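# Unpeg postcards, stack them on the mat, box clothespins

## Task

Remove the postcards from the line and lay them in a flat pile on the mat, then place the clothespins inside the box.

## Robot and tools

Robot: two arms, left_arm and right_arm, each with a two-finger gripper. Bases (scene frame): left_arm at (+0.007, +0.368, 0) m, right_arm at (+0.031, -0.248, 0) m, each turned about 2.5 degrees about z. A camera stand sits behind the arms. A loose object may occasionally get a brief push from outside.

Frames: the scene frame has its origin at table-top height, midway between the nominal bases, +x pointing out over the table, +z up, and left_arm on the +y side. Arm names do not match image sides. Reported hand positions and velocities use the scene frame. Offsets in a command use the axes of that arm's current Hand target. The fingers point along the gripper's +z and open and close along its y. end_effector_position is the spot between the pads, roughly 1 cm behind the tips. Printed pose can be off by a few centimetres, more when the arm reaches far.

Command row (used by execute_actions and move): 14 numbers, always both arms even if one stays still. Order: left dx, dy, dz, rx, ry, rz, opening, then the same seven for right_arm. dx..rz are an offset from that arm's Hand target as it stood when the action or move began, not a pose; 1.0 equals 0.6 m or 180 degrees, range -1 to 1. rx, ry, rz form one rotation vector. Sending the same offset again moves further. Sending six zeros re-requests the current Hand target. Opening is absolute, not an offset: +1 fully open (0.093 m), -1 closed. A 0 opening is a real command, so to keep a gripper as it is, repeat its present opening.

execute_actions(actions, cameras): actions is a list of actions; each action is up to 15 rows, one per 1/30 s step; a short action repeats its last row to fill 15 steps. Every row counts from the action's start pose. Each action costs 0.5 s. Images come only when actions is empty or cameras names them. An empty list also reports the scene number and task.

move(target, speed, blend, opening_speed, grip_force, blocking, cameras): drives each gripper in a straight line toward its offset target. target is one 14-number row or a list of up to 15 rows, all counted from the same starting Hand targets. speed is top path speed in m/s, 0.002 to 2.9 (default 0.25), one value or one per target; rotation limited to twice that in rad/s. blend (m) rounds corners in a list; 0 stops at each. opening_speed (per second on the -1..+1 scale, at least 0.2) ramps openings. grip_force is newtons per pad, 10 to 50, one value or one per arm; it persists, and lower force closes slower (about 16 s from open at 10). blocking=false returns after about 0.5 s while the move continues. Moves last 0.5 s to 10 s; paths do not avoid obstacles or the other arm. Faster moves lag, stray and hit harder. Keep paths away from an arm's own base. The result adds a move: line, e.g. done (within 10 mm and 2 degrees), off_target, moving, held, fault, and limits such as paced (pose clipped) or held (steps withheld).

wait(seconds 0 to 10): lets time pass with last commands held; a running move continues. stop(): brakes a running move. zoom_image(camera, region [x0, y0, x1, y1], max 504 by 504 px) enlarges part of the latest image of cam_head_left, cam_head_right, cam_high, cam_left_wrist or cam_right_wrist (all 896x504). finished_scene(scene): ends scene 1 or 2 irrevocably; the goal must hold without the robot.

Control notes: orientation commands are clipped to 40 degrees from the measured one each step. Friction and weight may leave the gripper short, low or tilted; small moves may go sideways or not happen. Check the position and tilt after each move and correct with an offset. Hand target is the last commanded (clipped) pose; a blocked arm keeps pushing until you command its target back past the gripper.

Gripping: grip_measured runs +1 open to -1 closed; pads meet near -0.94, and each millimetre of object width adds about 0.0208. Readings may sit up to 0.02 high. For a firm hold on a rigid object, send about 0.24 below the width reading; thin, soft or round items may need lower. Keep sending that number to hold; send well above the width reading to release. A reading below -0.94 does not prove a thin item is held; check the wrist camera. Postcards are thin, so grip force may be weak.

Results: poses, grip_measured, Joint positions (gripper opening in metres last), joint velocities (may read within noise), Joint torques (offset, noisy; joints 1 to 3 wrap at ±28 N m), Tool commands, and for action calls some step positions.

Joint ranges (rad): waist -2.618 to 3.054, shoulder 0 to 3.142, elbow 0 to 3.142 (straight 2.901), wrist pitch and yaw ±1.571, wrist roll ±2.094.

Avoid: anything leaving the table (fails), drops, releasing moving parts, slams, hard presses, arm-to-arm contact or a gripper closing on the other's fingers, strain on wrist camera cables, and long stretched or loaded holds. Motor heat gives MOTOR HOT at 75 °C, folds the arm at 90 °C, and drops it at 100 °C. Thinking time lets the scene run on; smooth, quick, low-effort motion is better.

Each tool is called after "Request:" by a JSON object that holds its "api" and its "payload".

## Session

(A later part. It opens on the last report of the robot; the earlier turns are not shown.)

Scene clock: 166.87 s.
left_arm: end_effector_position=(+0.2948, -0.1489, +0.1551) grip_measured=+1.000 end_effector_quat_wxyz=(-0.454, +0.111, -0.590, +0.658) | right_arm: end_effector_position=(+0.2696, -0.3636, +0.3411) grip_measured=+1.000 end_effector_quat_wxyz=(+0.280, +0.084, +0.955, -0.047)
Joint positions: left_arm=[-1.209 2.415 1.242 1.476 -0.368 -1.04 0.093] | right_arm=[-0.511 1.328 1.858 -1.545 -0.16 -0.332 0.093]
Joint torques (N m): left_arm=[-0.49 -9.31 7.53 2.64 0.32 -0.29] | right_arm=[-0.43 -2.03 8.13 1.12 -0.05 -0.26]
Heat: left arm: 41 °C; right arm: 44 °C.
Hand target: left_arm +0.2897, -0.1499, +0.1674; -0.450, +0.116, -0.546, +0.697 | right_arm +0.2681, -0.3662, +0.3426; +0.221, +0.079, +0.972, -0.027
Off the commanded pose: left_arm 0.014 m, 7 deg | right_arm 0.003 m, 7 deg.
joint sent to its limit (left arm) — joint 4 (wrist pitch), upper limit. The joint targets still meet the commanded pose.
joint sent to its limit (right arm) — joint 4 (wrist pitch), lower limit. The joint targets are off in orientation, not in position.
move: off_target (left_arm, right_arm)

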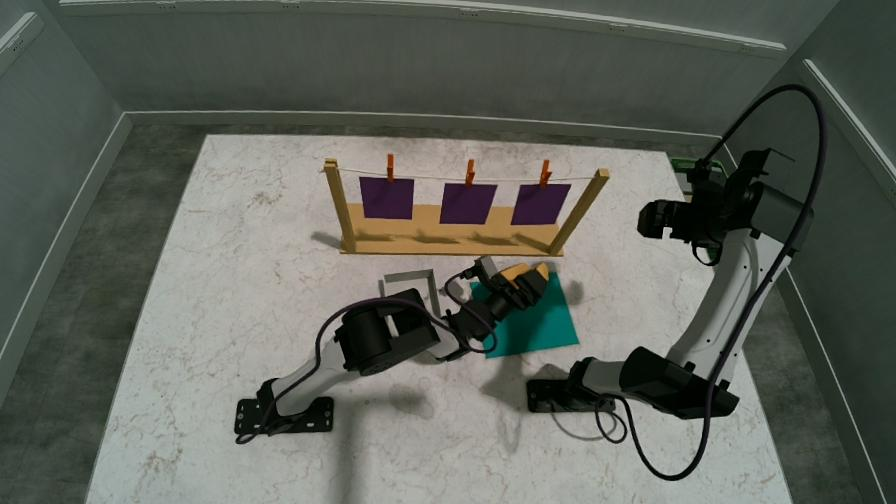

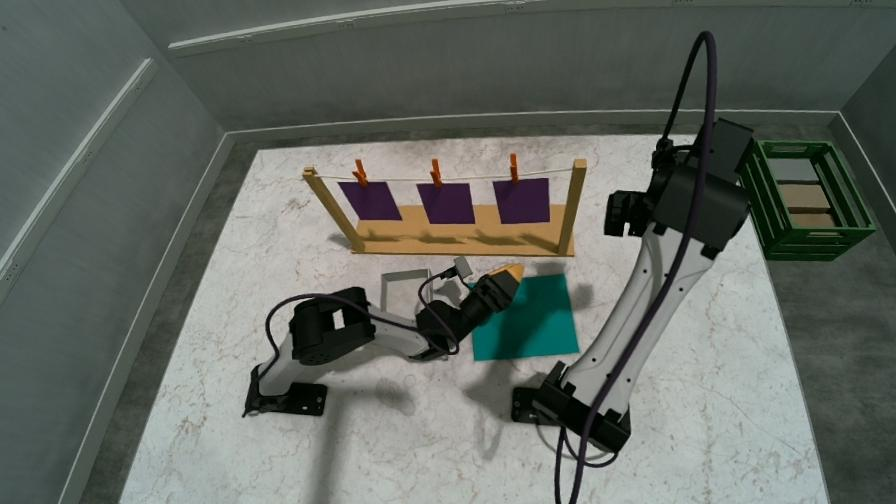

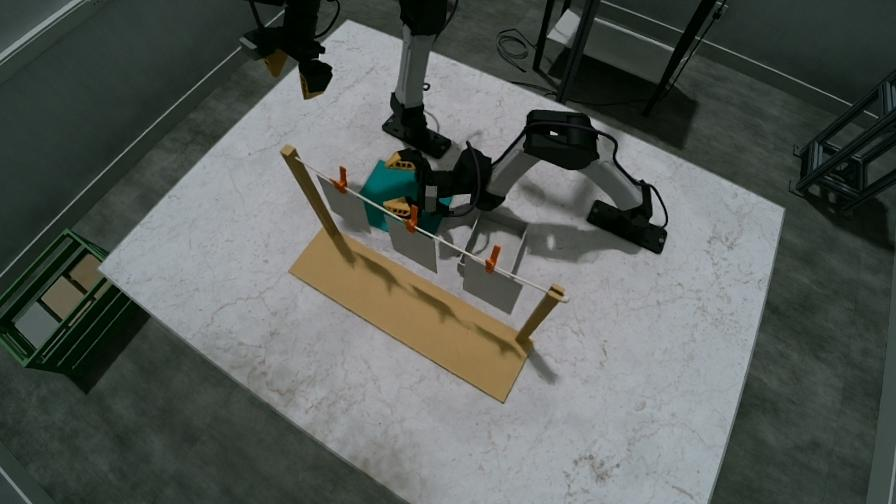

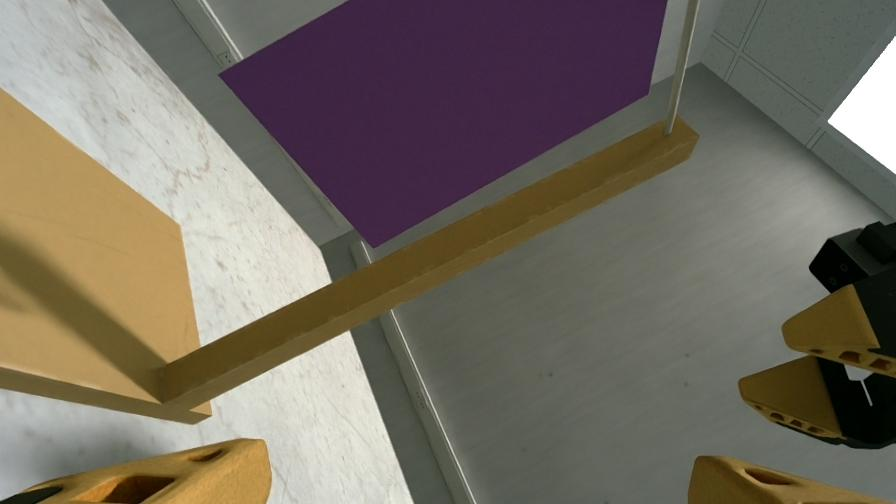

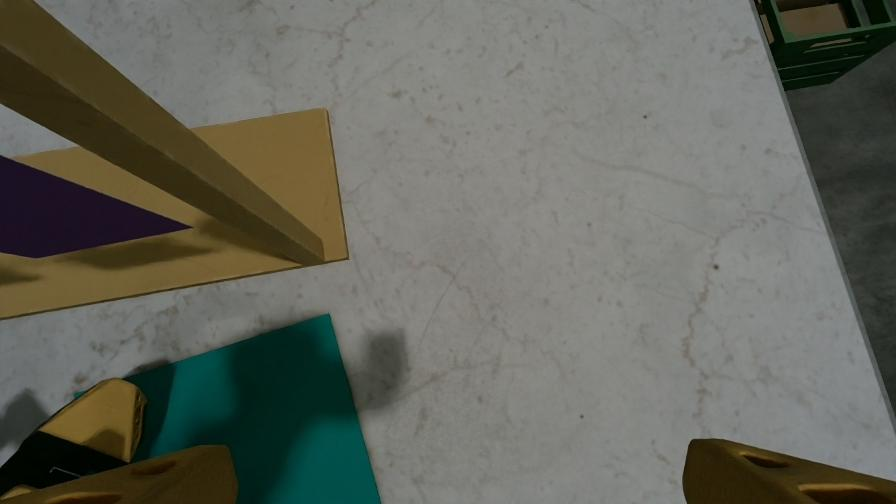

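Request:
{"api": "move", "payload": {"target": [-0.0941,0.0548,0.1086,0,0,0,1, 0,0,0,0,0,0,1], "cameras": ["all"], "speed": 0.08}}

Scene clock: 174.47 s.
left_arm: end_effector_position=(+0.3804, -0.1453, +0.1879) grip_measured=+1.000 end_effector_quat_wxyz=(-0.461, +0.115, -0.546, +0.690) | right_arm: end_effector_position=(+0.2696, -0.3636, +0.3411) grip_measured=+1.000 end_effector_quat_wxyz=(+0.280, +0.084, +0.955, -0.047)
Joint positions: left_arm=[-1.039 2.502 1.493 1.405 -0.205 -1.104 0.093] | right_arm=[-0.511 1.328 1.858 -1.545 -0.16 -0.332 0.093]
Joint torques (N m): left_arm=[-0.09 -10.22 8.46 1.84 0.29 -0.28] | right_arm=[-0.44 -2.06 8.13 1.13 -0.06 -0.27]
Heat: left arm: 41 °C; right arm: 44 °C.
Hand target: left_arm +0.3807, -0.1503, +0.1822; -0.450, +0.115, -0.546, +0.697 | right_arm +0.2681, -0.3662, +0.3426; +0.221, +0.079, +0.972, -0.027
Off the commanded pose: left_arm 0.008 m, 2 deg | right_arm 0.003 m, 7 deg.
joint sent to its limit (right arm) — joint 4 (wrist pitch), lower limit. The joint targets are off in orientation, not in position.
move: off_target (right_arm)

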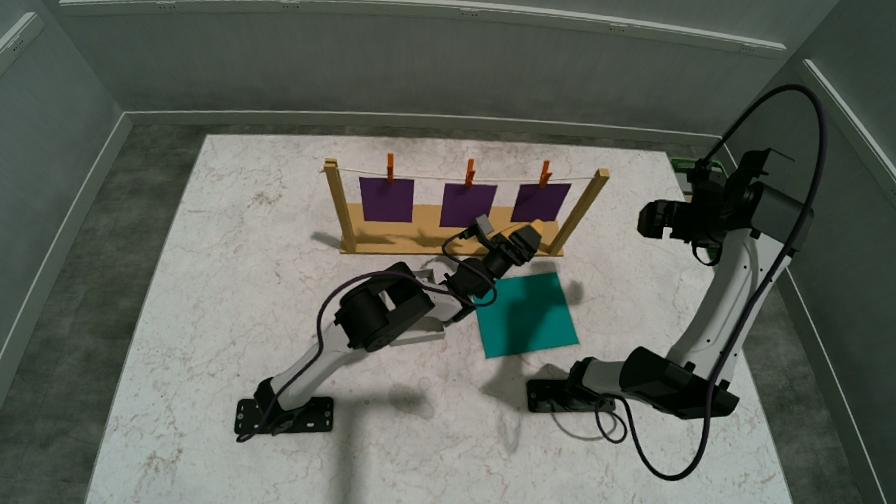

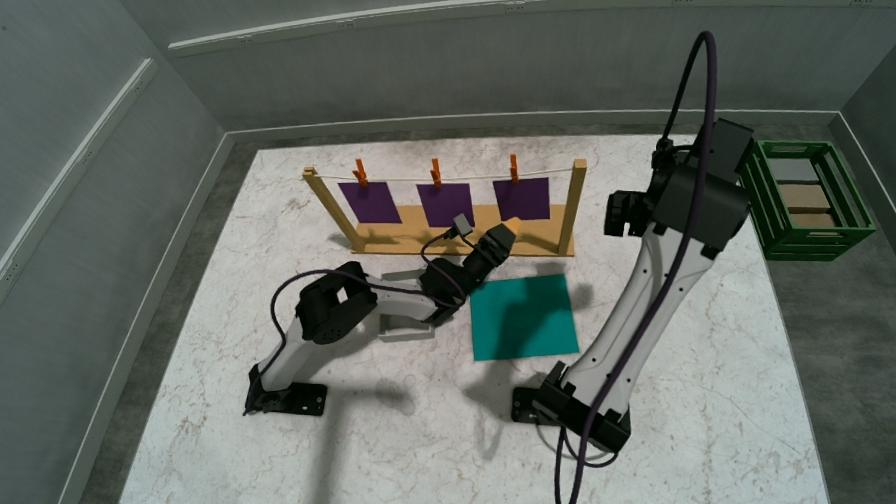

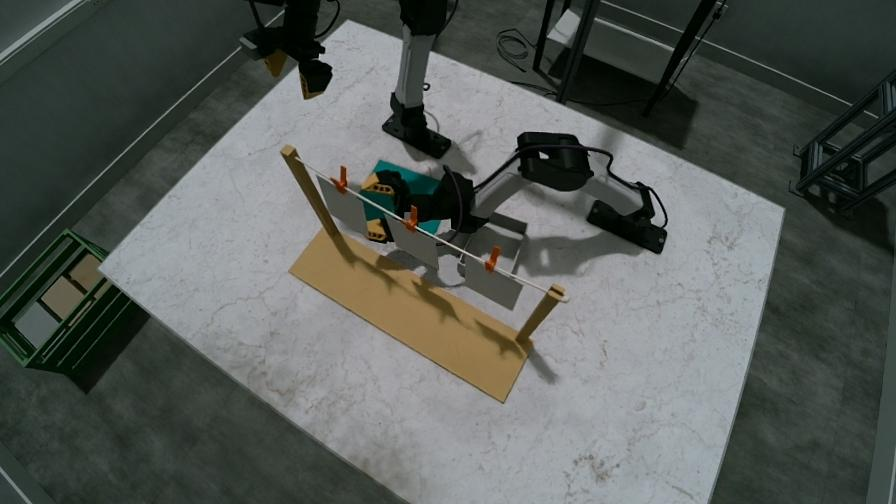

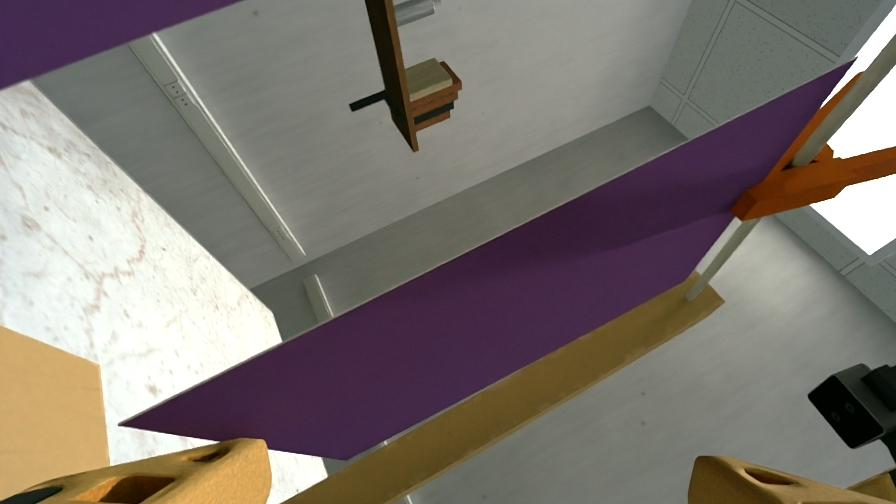

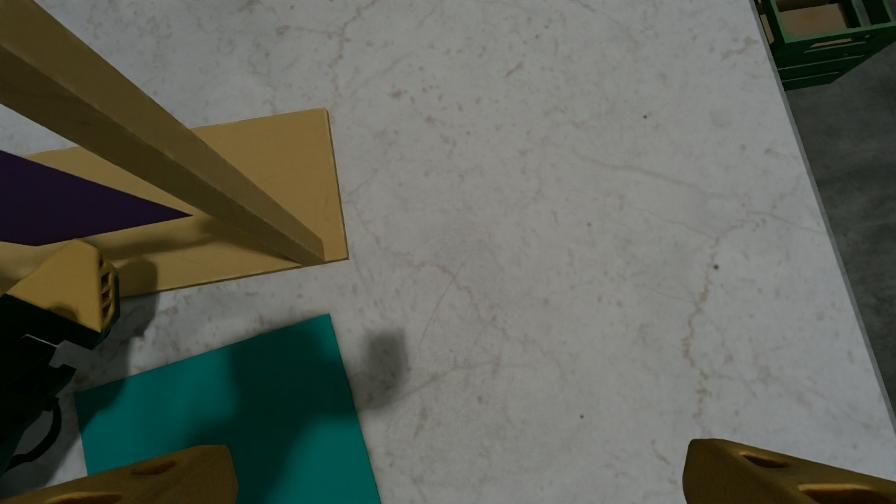

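Request:
{"api": "zoom_image", "payload": {"camera": "cam_left_wrist", "region": [80, 380, 420, 504]}}

Request:
{"api": "zoom_image", "payload": {"camera": "cam_high", "region": [310, 150, 450, 250]}}

Request:
{"api": "zoom_image", "payload": {"camera": "cam_head_right", "region": [440, 160, 600, 270]}}

Scaled by 1.482 from the camera's 896x504 image, which has a finer 1280x720 frame.

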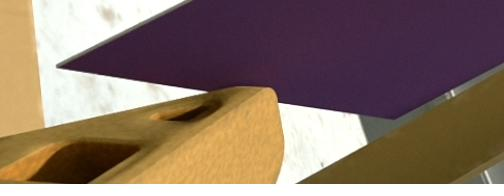

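Scaled by 3.600 from the camera's 896x504 image, which has a finer 1280x720 frame.

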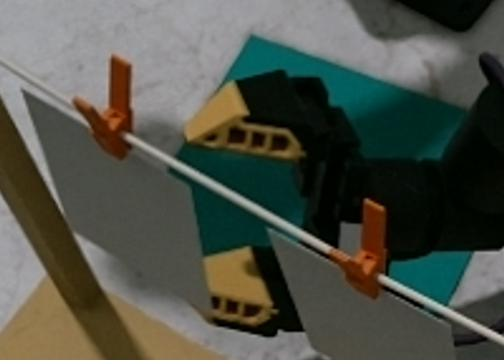

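Scaled by 3.150 from the camera's 896x504 image, which has a finer 1280x720 frame.

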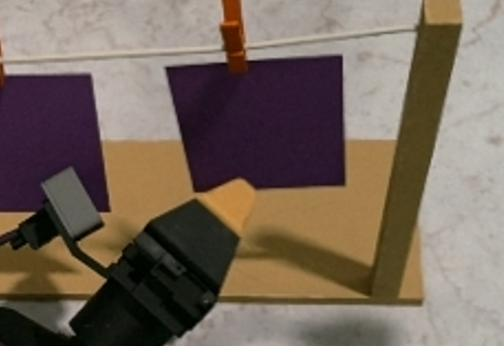

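Request:
{"api": "move", "payload": {"target": [[0.0353,0.0267,-0.0406,0,0,0,1, 0,0,0,0,0,0,1],[-0.0073,0.0642,0.0085,0,0,0,1, 0,0,0,0,0,0,1]], "cameras": ["cam_high","cam_left_wrist","cam_head_right"], "speed": 0.06}}

Request:
{"api": "zoom_image", "payload": {"camera": "cam_high", "region": [310, 150, 450, 250]}}

Request:
{"api": "zoom_image", "payload": {"camera": "cam_head_right", "region": [440, 160, 600, 270]}}

Scene clock: 182.87 s.
left_arm: end_effector_position=(+0.4048, -0.1469, +0.1578) grip_measured=+1.000 end_effector_quat_wxyz=(-0.460, +0.114, -0.547, +0.690) | right_arm: end_effector_position=(+0.2696, -0.3636, +0.3411) grip_measured=+1.000 end_effector_quat_wxyz=(+0.280, +0.084, +0.955, -0.047)
Joint positions: left_arm=[-0.999 2.622 1.598 1.415 -0.166 -1.121 0.093] | right_arm=[-0.511 1.328 1.858 -1.545 -0.16 -0.332 0.093]
Joint torques (N m): left_arm=[0.09 -10.71 8.42 1.88 0.32 -0.27] | right_arm=[-0.43 -2.06 8.12 1.13 -0.05 -0.28]
Heat: left arm: 41 °C; right arm: 44 °C.
Hand target: left_arm +0.4058, -0.1503, +0.1524; -0.450, +0.116, -0.546, +0.697 | right_arm +0.2681, -0.3662, +0.3426; +0.221, +0.079, +0.972, -0.027
Off the commanded pose: left_arm 0.007 m, 1 deg | right_arm 0.003 m, 7 deg.
joint sent to its limit (right arm) — joint 4 (wrist pitch), lower limit. The joint targets are off in orientation, not in position.
move: off_target (right_arm)
Images, in order (width x height): cam_head_right 896x504, cam_high 896x504, cam_left_wrist 896x504.

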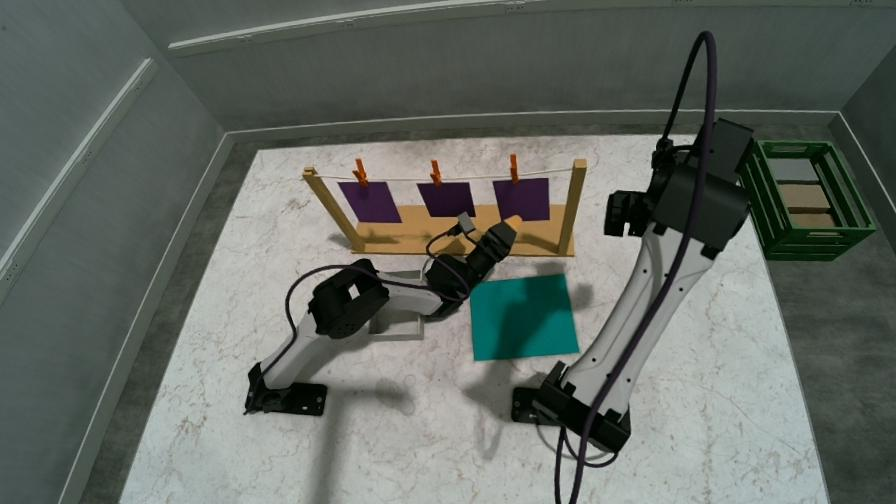

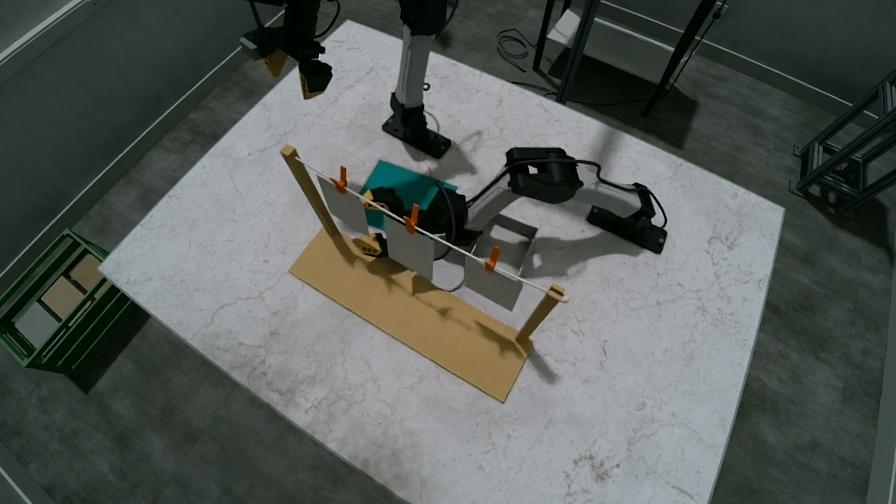

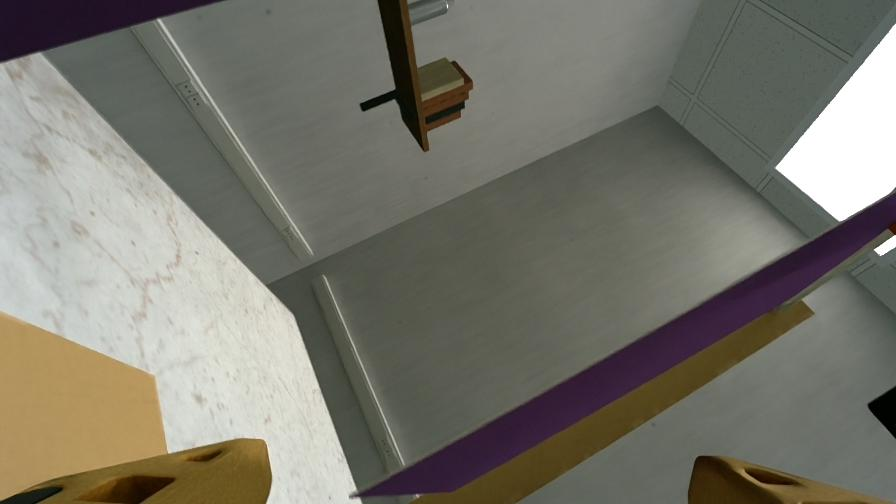

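Scaled by 3.600 from the camera's 896x504 image, which has a finer 1280x720 frame.

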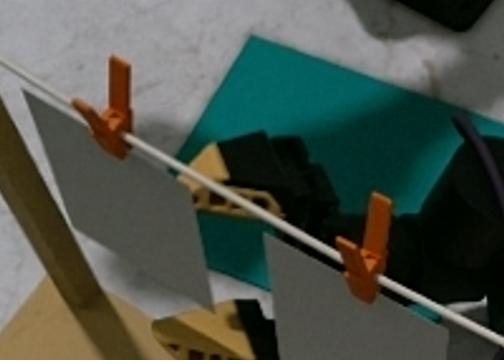

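Scaled by 3.150 from the camera's 896x504 image, which has a finer 1280x720 frame.

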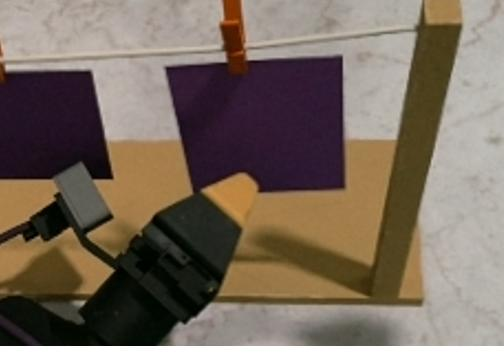

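Request:
{"api": "zoom_image", "payload": {"camera": "cam_head_right", "region": [240, 200, 520, 360]}}

Request:
{"api": "zoom_image", "payload": {"camera": "cam_high", "region": [400, 130, 620, 310]}}

Scaled by 1.800 from the camera's 896x504 image, which has a finer 1280x720 frame.

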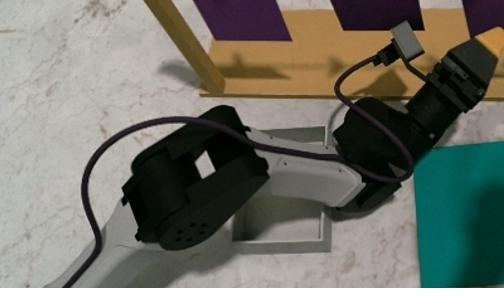

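Scaled by 2.291 from the camera's 896x504 image, which has a finer 1280x720 frame.

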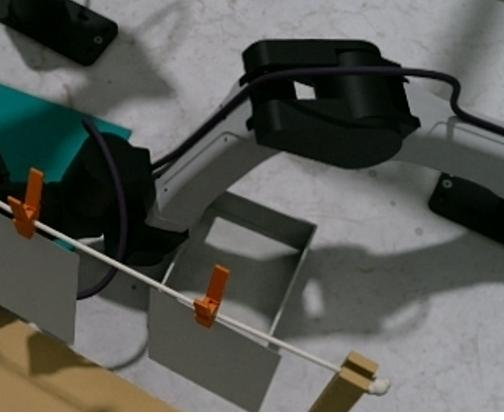

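Request:
{"api": "move", "payload": {"target": [-0.0243,-0.0575,0.0278,0,0,0,1, 0,0,0,0,0,0,1], "cameras": ["cam_high","cam_left_wrist"], "speed": 0.05}}

Request:
{"api": "zoom_image", "payload": {"camera": "cam_high", "region": [310, 150, 450, 250]}}

Scene clock: 202.10 s.
left_arm: end_effector_position=(+0.4074, -0.1520, +0.1634) grip_measured=+1.000 end_effector_quat_wxyz=(-0.448, +0.117, -0.565, +0.682) | right_arm: end_effector_position=(+0.2696, -0.3636, +0.3411) grip_measured=+1.000 end_effector_quat_wxyz=(+0.280, +0.084, +0.955, -0.047)
Joint positions: left_arm=[-0.999 2.583 1.598 1.33 -0.161 -1.136 0.093] | right_arm=[-0.511 1.328 1.858 -1.545 -0.16 -0.332 0.093]
Joint torques (N m): left_arm=[0.34 -16.18 7.35 1.84 0.27 -0.11] | right_arm=[-0.43 -2 8.14 1.13 -0.06 -0.27]
Heat: left arm: 44 °C; right arm: 45 °C.
Hand target: left_arm +0.4077, -0.1503, +0.1932; -0.449, +0.116, -0.546, +0.697 | right_arm +0.2681, -0.3662, +0.3426; +0.221, +0.079, +0.972, -0.027
Off the commanded pose: left_arm 0.030 m, 3 deg | right_arm 0.003 m, 7 deg.
joint sent to its limit (right arm) — joint 4 (wrist pitch), lower limit. The joint targets are off in orientation, not in position.
move: off_target (left_arm, right_arm)
Images, in order (width x height): cam_high 896x504, cam_left_wrist 896x504.

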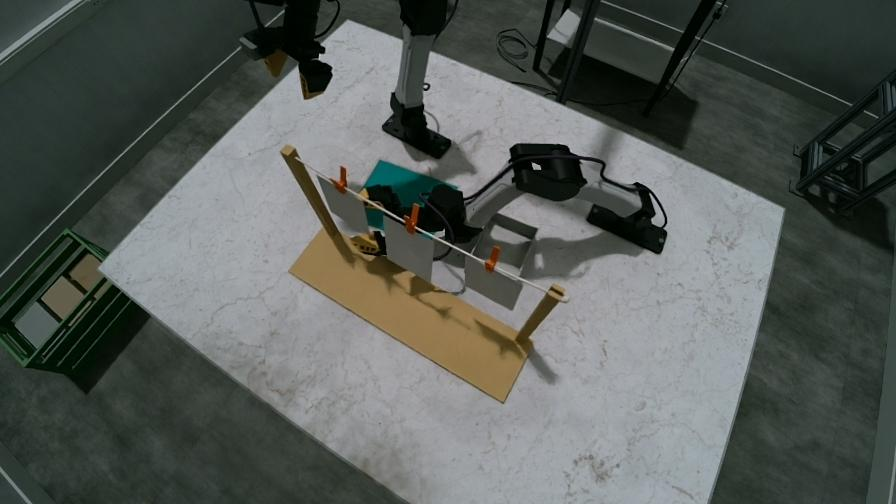

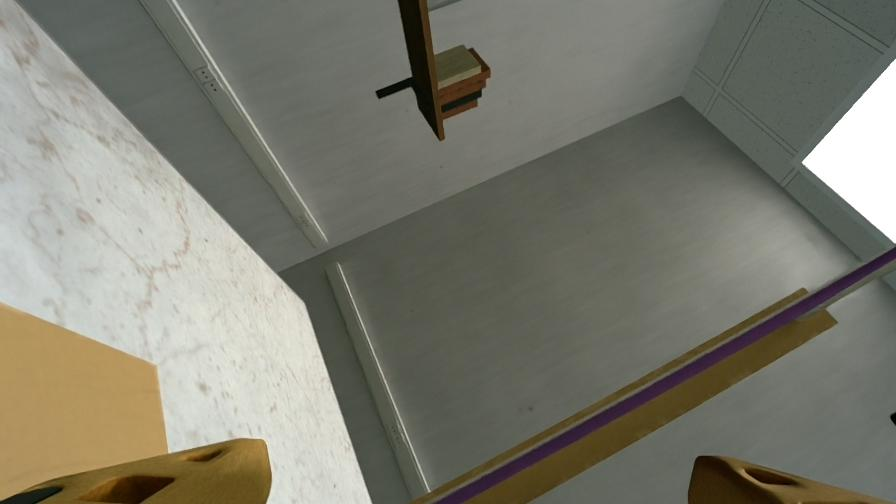

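Scaled by 3.600 from the camera's 896x504 image, which has a finer 1280x720 frame.

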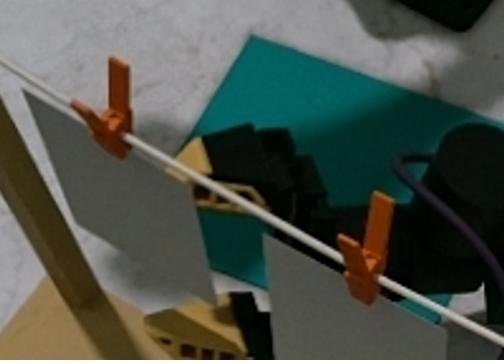

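Request:
{"api": "move", "payload": {"target": [0,0,0,0,0,0,1, 0,0,0,0,0,0,1], "cameras": ["cam_head_left","cam_head_right"]}}

Request:
{"api": "zoom_image", "payload": {"camera": "cam_head_right", "region": [340, 150, 600, 300]}}

Request:
{"api": "zoom_image", "payload": {"camera": "cam_head_left", "region": [340, 150, 600, 300]}}

Scene clock: 208.07 s.
left_arm: end_effector_position=(+0.4074, -0.1520, +0.1633) grip_measured=+1.000 end_effector_quat_wxyz=(-0.448, +0.117, -0.565, +0.682) | right_arm: end_effector_position=(+0.2696, -0.3636, +0.3411) grip_measured=+1.000 end_effector_quat_wxyz=(+0.280, +0.084, +0.955, -0.047)
Joint positions: left_arm=[-0.999 2.583 1.598 1.33 -0.161 -1.137 0.093] | right_arm=[-0.511 1.328 1.858 -1.545 -0.16 -0.332 0.093]
Joint torques (N m): left_arm=[0.38 -16.13 7.39 1.89 0.28 -0.1] | right_arm=[-0.42 -2.04 8.13 1.13 -0.05 -0.27]
Heat: left arm: 48 °C; right arm: 45 °C.
Hand target: left_arm +0.4077, -0.1503, +0.1932; -0.449, +0.116, -0.546, +0.698 | right_arm +0.2681, -0.3662, +0.3426; +0.221, +0.079, +0.972, -0.027
Off the commanded pose: left_arm 0.030 m, 3 deg | right_arm 0.003 m, 7 deg.
joint sent to its limit (right arm) — joint 4 (wrist pitch), lower limit. The joint targets are off in orientation, not in position.
move: off_target (left_arm, right_arm)
Images, in order (width x height): cam_head_left 896x504, cam_head_right 896x504.

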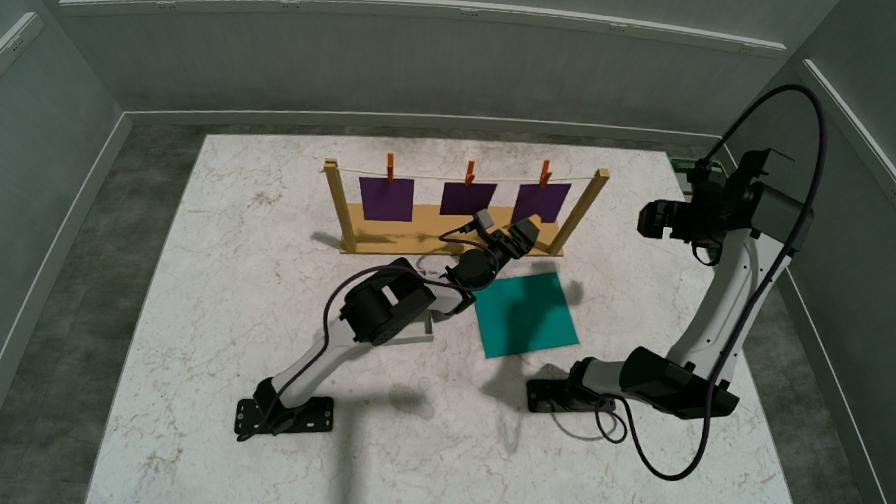

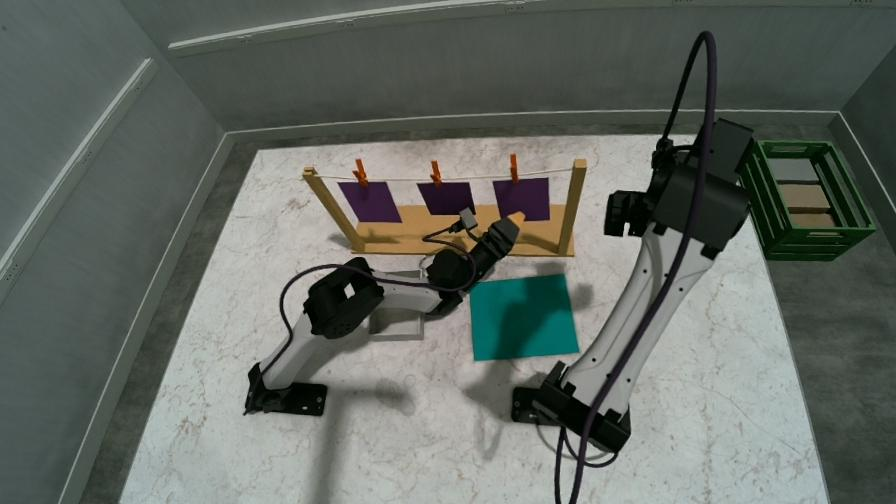

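Scaled by 1.938 from the camera's 896x504 image, which has a finer 1280x720 frame.

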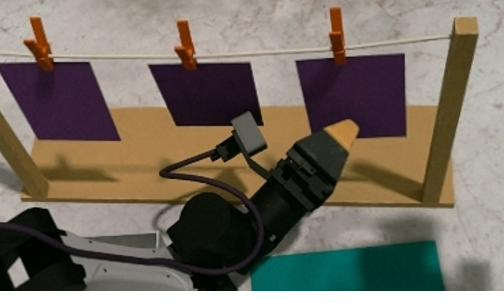

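Scaled by 1.938 from the camera's 896x504 image, which has a finer 1280x720 frame.

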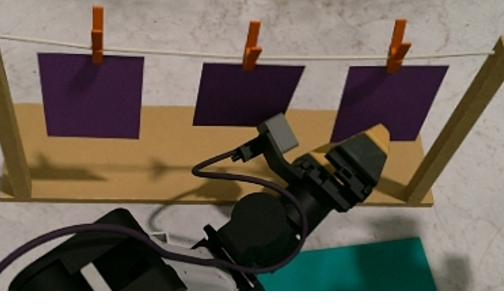

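Request:
{"api": "move", "payload": {"target": [-0.0109,-0.0289,0.0125,0,0,0,1, 0,0,0,0,0,0,1], "cameras": ["cam_left_wrist","cam_head_right"], "speed": 0.05}}

Scene clock: 213.70 s.
left_arm: end_effector_position=(+0.4077, -0.1526, +0.1842) grip_measured=+1.000 end_effector_quat_wxyz=(-0.449, +0.117, -0.564, +0.684) | right_arm: end_effector_position=(+0.2696, -0.3636, +0.3411) grip_measured=+1.000 end_effector_quat_wxyz=(+0.280, +0.084, +0.955, -0.047)
Joint positions: left_arm=[-0.999 2.535 1.598 1.286 -0.16 -1.137 0.093] | right_arm=[-0.511 1.328 1.858 -1.545 -0.16 -0.332 0.093]
Joint torques (N m): left_arm=[0.34 -16.17 7.5 1.86 0.27 -0.09] | right_arm=[-0.44 -2 8.1 1.13 -0.04 -0.27]
Heat: left arm: 51 °C; right arm: 45 °C.
Hand target: left_arm +0.4076, -0.1503, +0.2132; -0.449, +0.116, -0.546, +0.697 | right_arm +0.2681, -0.3662, +0.3426; +0.221, +0.079, +0.972, -0.027
Off the commanded pose: left_arm 0.029 m, 3 deg | right_arm 0.003 m, 7 deg.
joint sent to its limit (right arm) — joint 4 (wrist pitch), lower limit. The joint targets are off in orientation, not in position.
move: off_target (left_arm, right_arm)
Images, in order (width x height): cam_head_right 896x504, cam_left_wrist 896x504.

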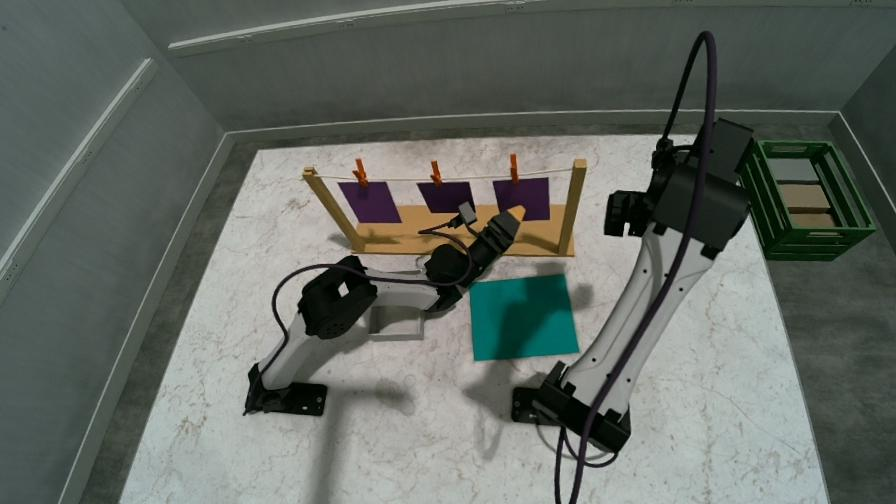

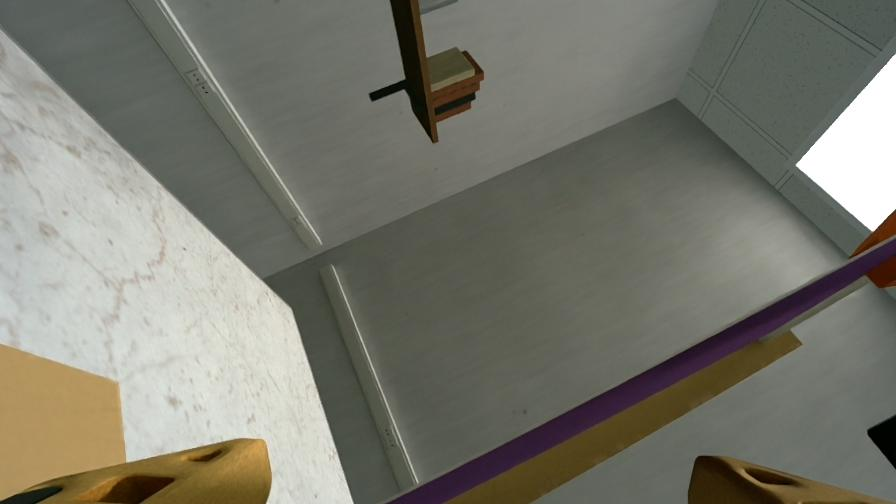

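Request:
{"api": "move", "payload": {"target": [[-0.0071,-0.0188,0.0081,0,0,0,1, 0,0,0,0,0,0,1],[0.0502,-0.0808,-0.0581,0,0,0,1, 0,0,0,0,0,0,1]], "cameras": ["cam_high","cam_left_wrist","cam_head_right"], "speed": 0.05, "blend": 0.008}}

Request:
{"api": "zoom_image", "payload": {"camera": "cam_high", "region": [310, 150, 450, 250]}}

Scene clock: 219.70 s.
left_arm: end_effector_position=(+0.3483, -0.1602, +0.1959) grip_measured=+1.000 end_effector_quat_wxyz=(-0.433, +0.112, -0.582, +0.679) | right_arm: end_effector_position=(+0.2696, -0.3636, +0.3411) grip_measured=+1.000 end_effector_quat_wxyz=(+0.280, +0.084, +0.955, -0.047)
Joint positions: left_arm=[-1.103 2.397 1.421 1.288 -0.236 -1.118 0.093] | right_arm=[-0.511 1.328 1.858 -1.545 -0.16 -0.332 0.093]
Joint torques (N m): left_arm=[-0.29 -15.56 6.15 2.38 -0.02 0.13] | right_arm=[-0.42 -2 8.12 1.13 -0.05 -0.27]
Heat: left arm: 55 °C; right arm: 45 °C.
Hand target: left_arm +0.3436, -0.1500, +0.2320; -0.450, +0.116, -0.546, +0.697 | right_arm +0.2681, -0.3662, +0.3426; +0.221, +0.079, +0.972, -0.027
Off the commanded pose: left_arm 0.038 m, 5 deg | right_arm 0.003 m, 7 deg.
joint sent to its limit (right arm) — joint 4 (wrist pitch), lower limit. The joint targets are off in orientation, not in position.
move: off_target (left_arm, right_arm); blend cut to 0.0066 m at target 1
Images, in order (width x height): cam_head_right 896x504, cam_high 896x504, cam_left_wrist 896x504.

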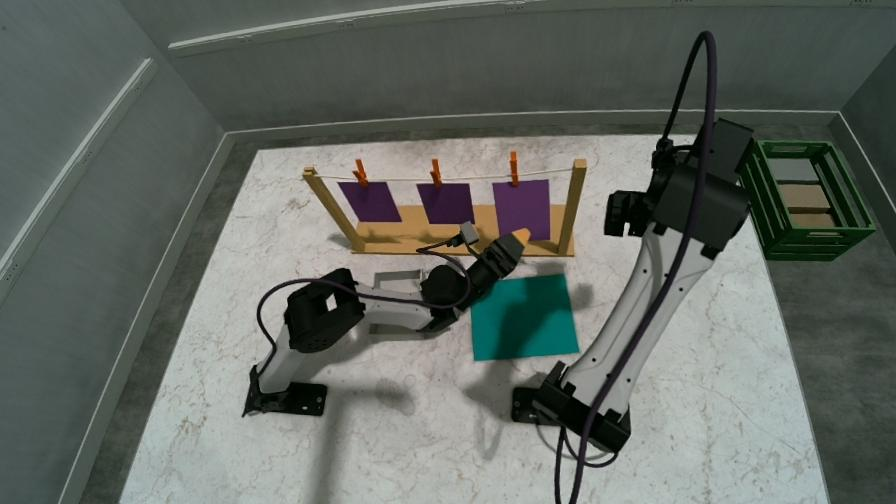

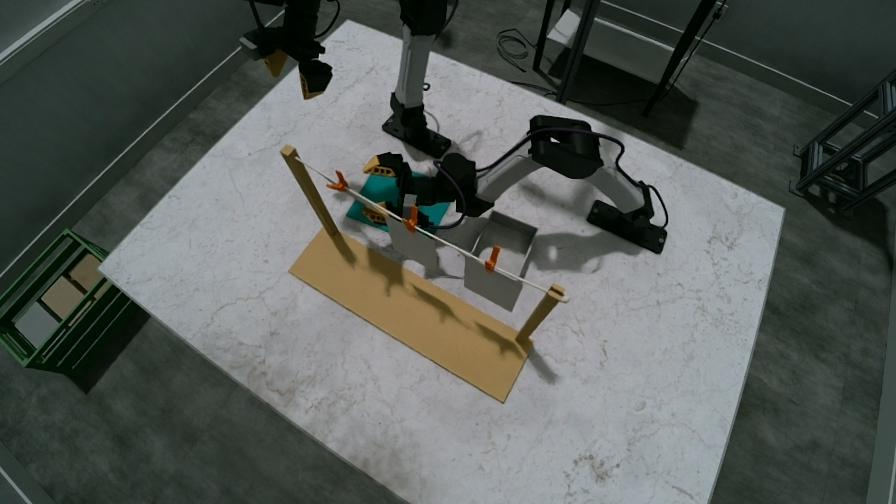

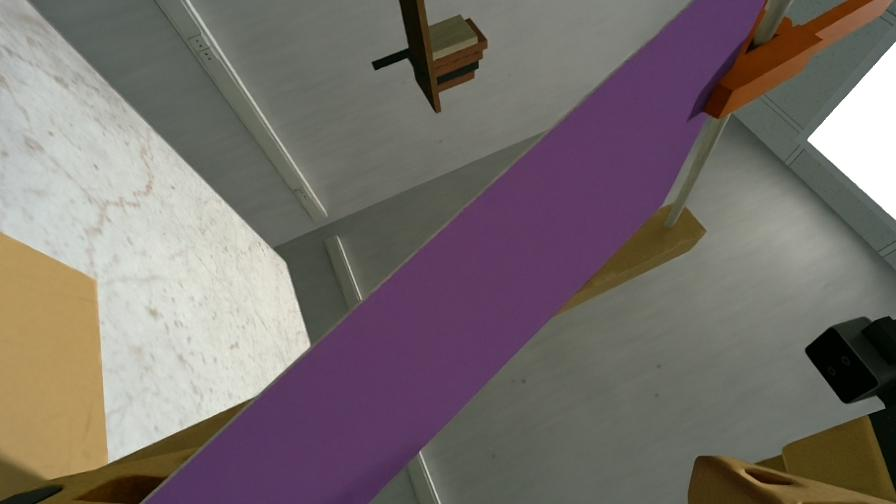

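Scaled by 3.600 from the camera's 896x504 image, which has a finer 1280x720 frame.

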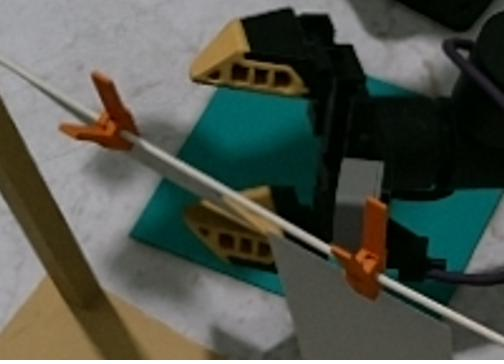

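Request:
{"api": "move", "payload": {"target": [0.0415,-0.103,-0.0683,0,0,0,1, 0,0,0,0,0,0,1], "cameras": ["cam_high","cam_left_wrist","cam_head_right"], "speed": 0.05}}

Request:
{"api": "zoom_image", "payload": {"camera": "cam_high", "region": [310, 150, 450, 250]}}

Scene clock: 225.30 s.
left_arm: end_effector_position=(+0.2751, -0.1531, +0.2319) grip_measured=+1.000 end_effector_quat_wxyz=(-0.438, +0.107, -0.578, +0.680) | right_arm: end_effector_position=(+0.2696, -0.3636, +0.3411) grip_measured=+1.000 end_effector_quat_wxyz=(+0.280, +0.084, +0.955, -0.047)
Joint positions: left_arm=[-1.241 2.211 1.232 1.315 -0.363 -1.059 0.093] | right_arm=[-0.511 1.328 1.858 -1.545 -0.16 -0.332 0.093]
Joint torques (N m): left_arm=[-0.29 -13.87 6.09 2.31 0.03 0.14] | right_arm=[-0.44 -2.04 8.1 1.13 -0.05 -0.28]
Heat: left arm: 59 °C; right arm: 45 °C.
Hand target: left_arm +0.2717, -0.1419, +0.2619; -0.449, +0.116, -0.546, +0.697 | right_arm +0.2681, -0.3662, +0.3426; +0.221, +0.079, +0.972, -0.027
Off the commanded pose: left_arm 0.032 m, 4 deg | right_arm 0.003 m, 7 deg.
joint sent to its limit (right arm) — joint 4 (wrist pitch), lower limit. The joint targets are off in orientation, not in position.
move: off_target (left_arm, right_arm)
Images, in order (width x height): cam_head_right 896x504, cam_high 896x504, cam_left_wrist 896x504.

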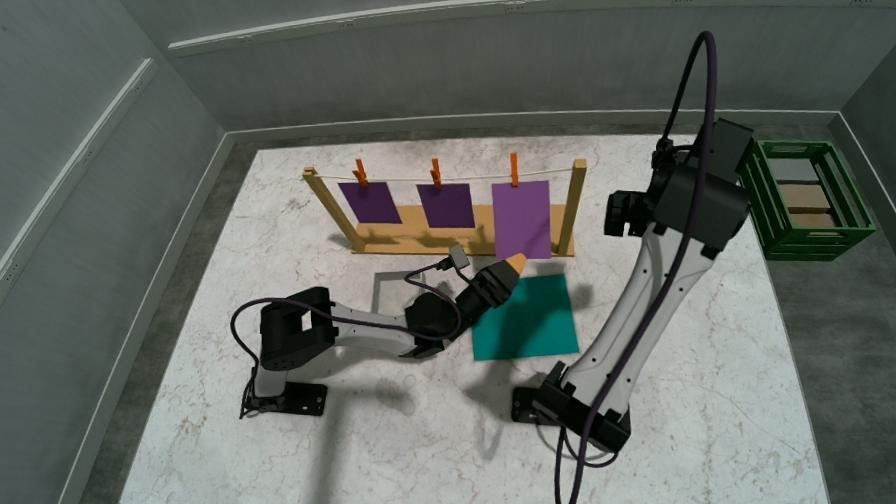

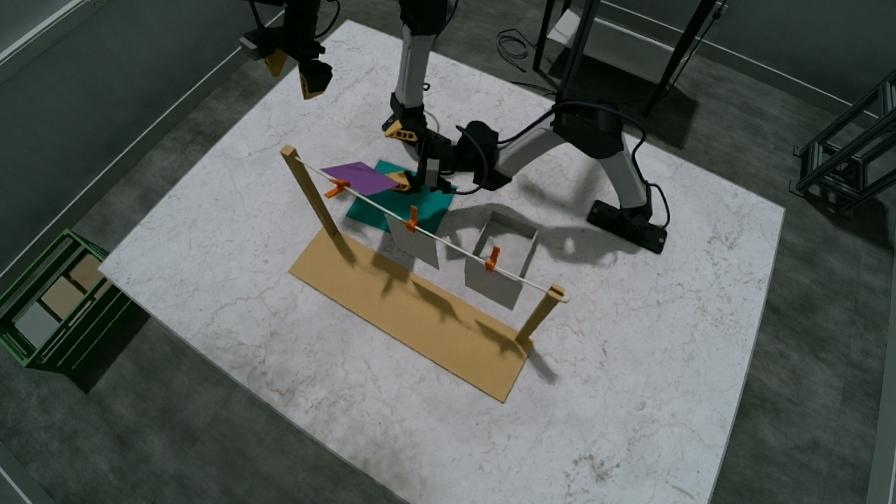

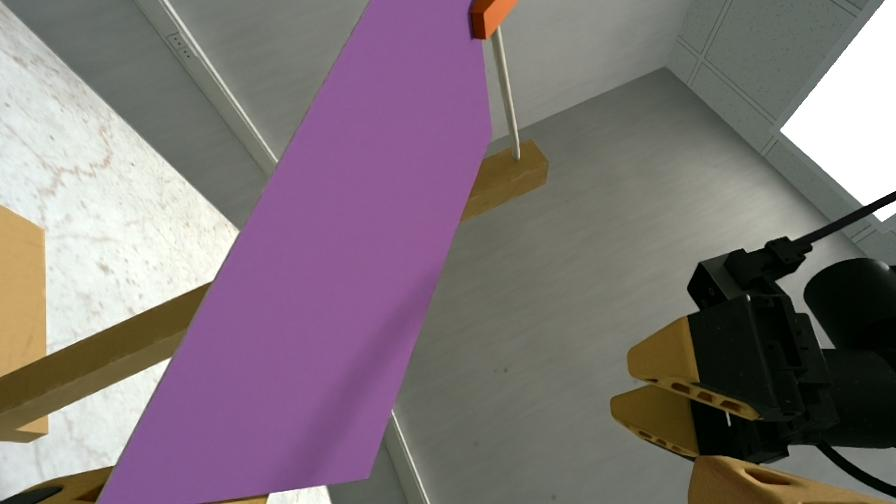

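Scaled by 3.600 from the camera's 896x504 image, which has a finer 1280x720 frame.

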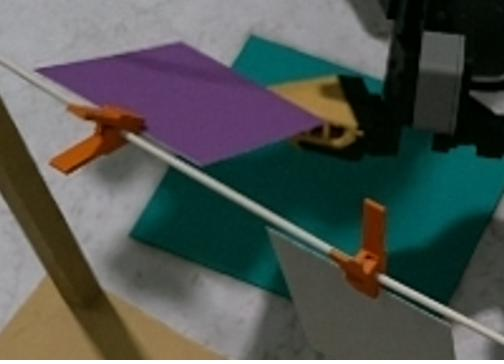

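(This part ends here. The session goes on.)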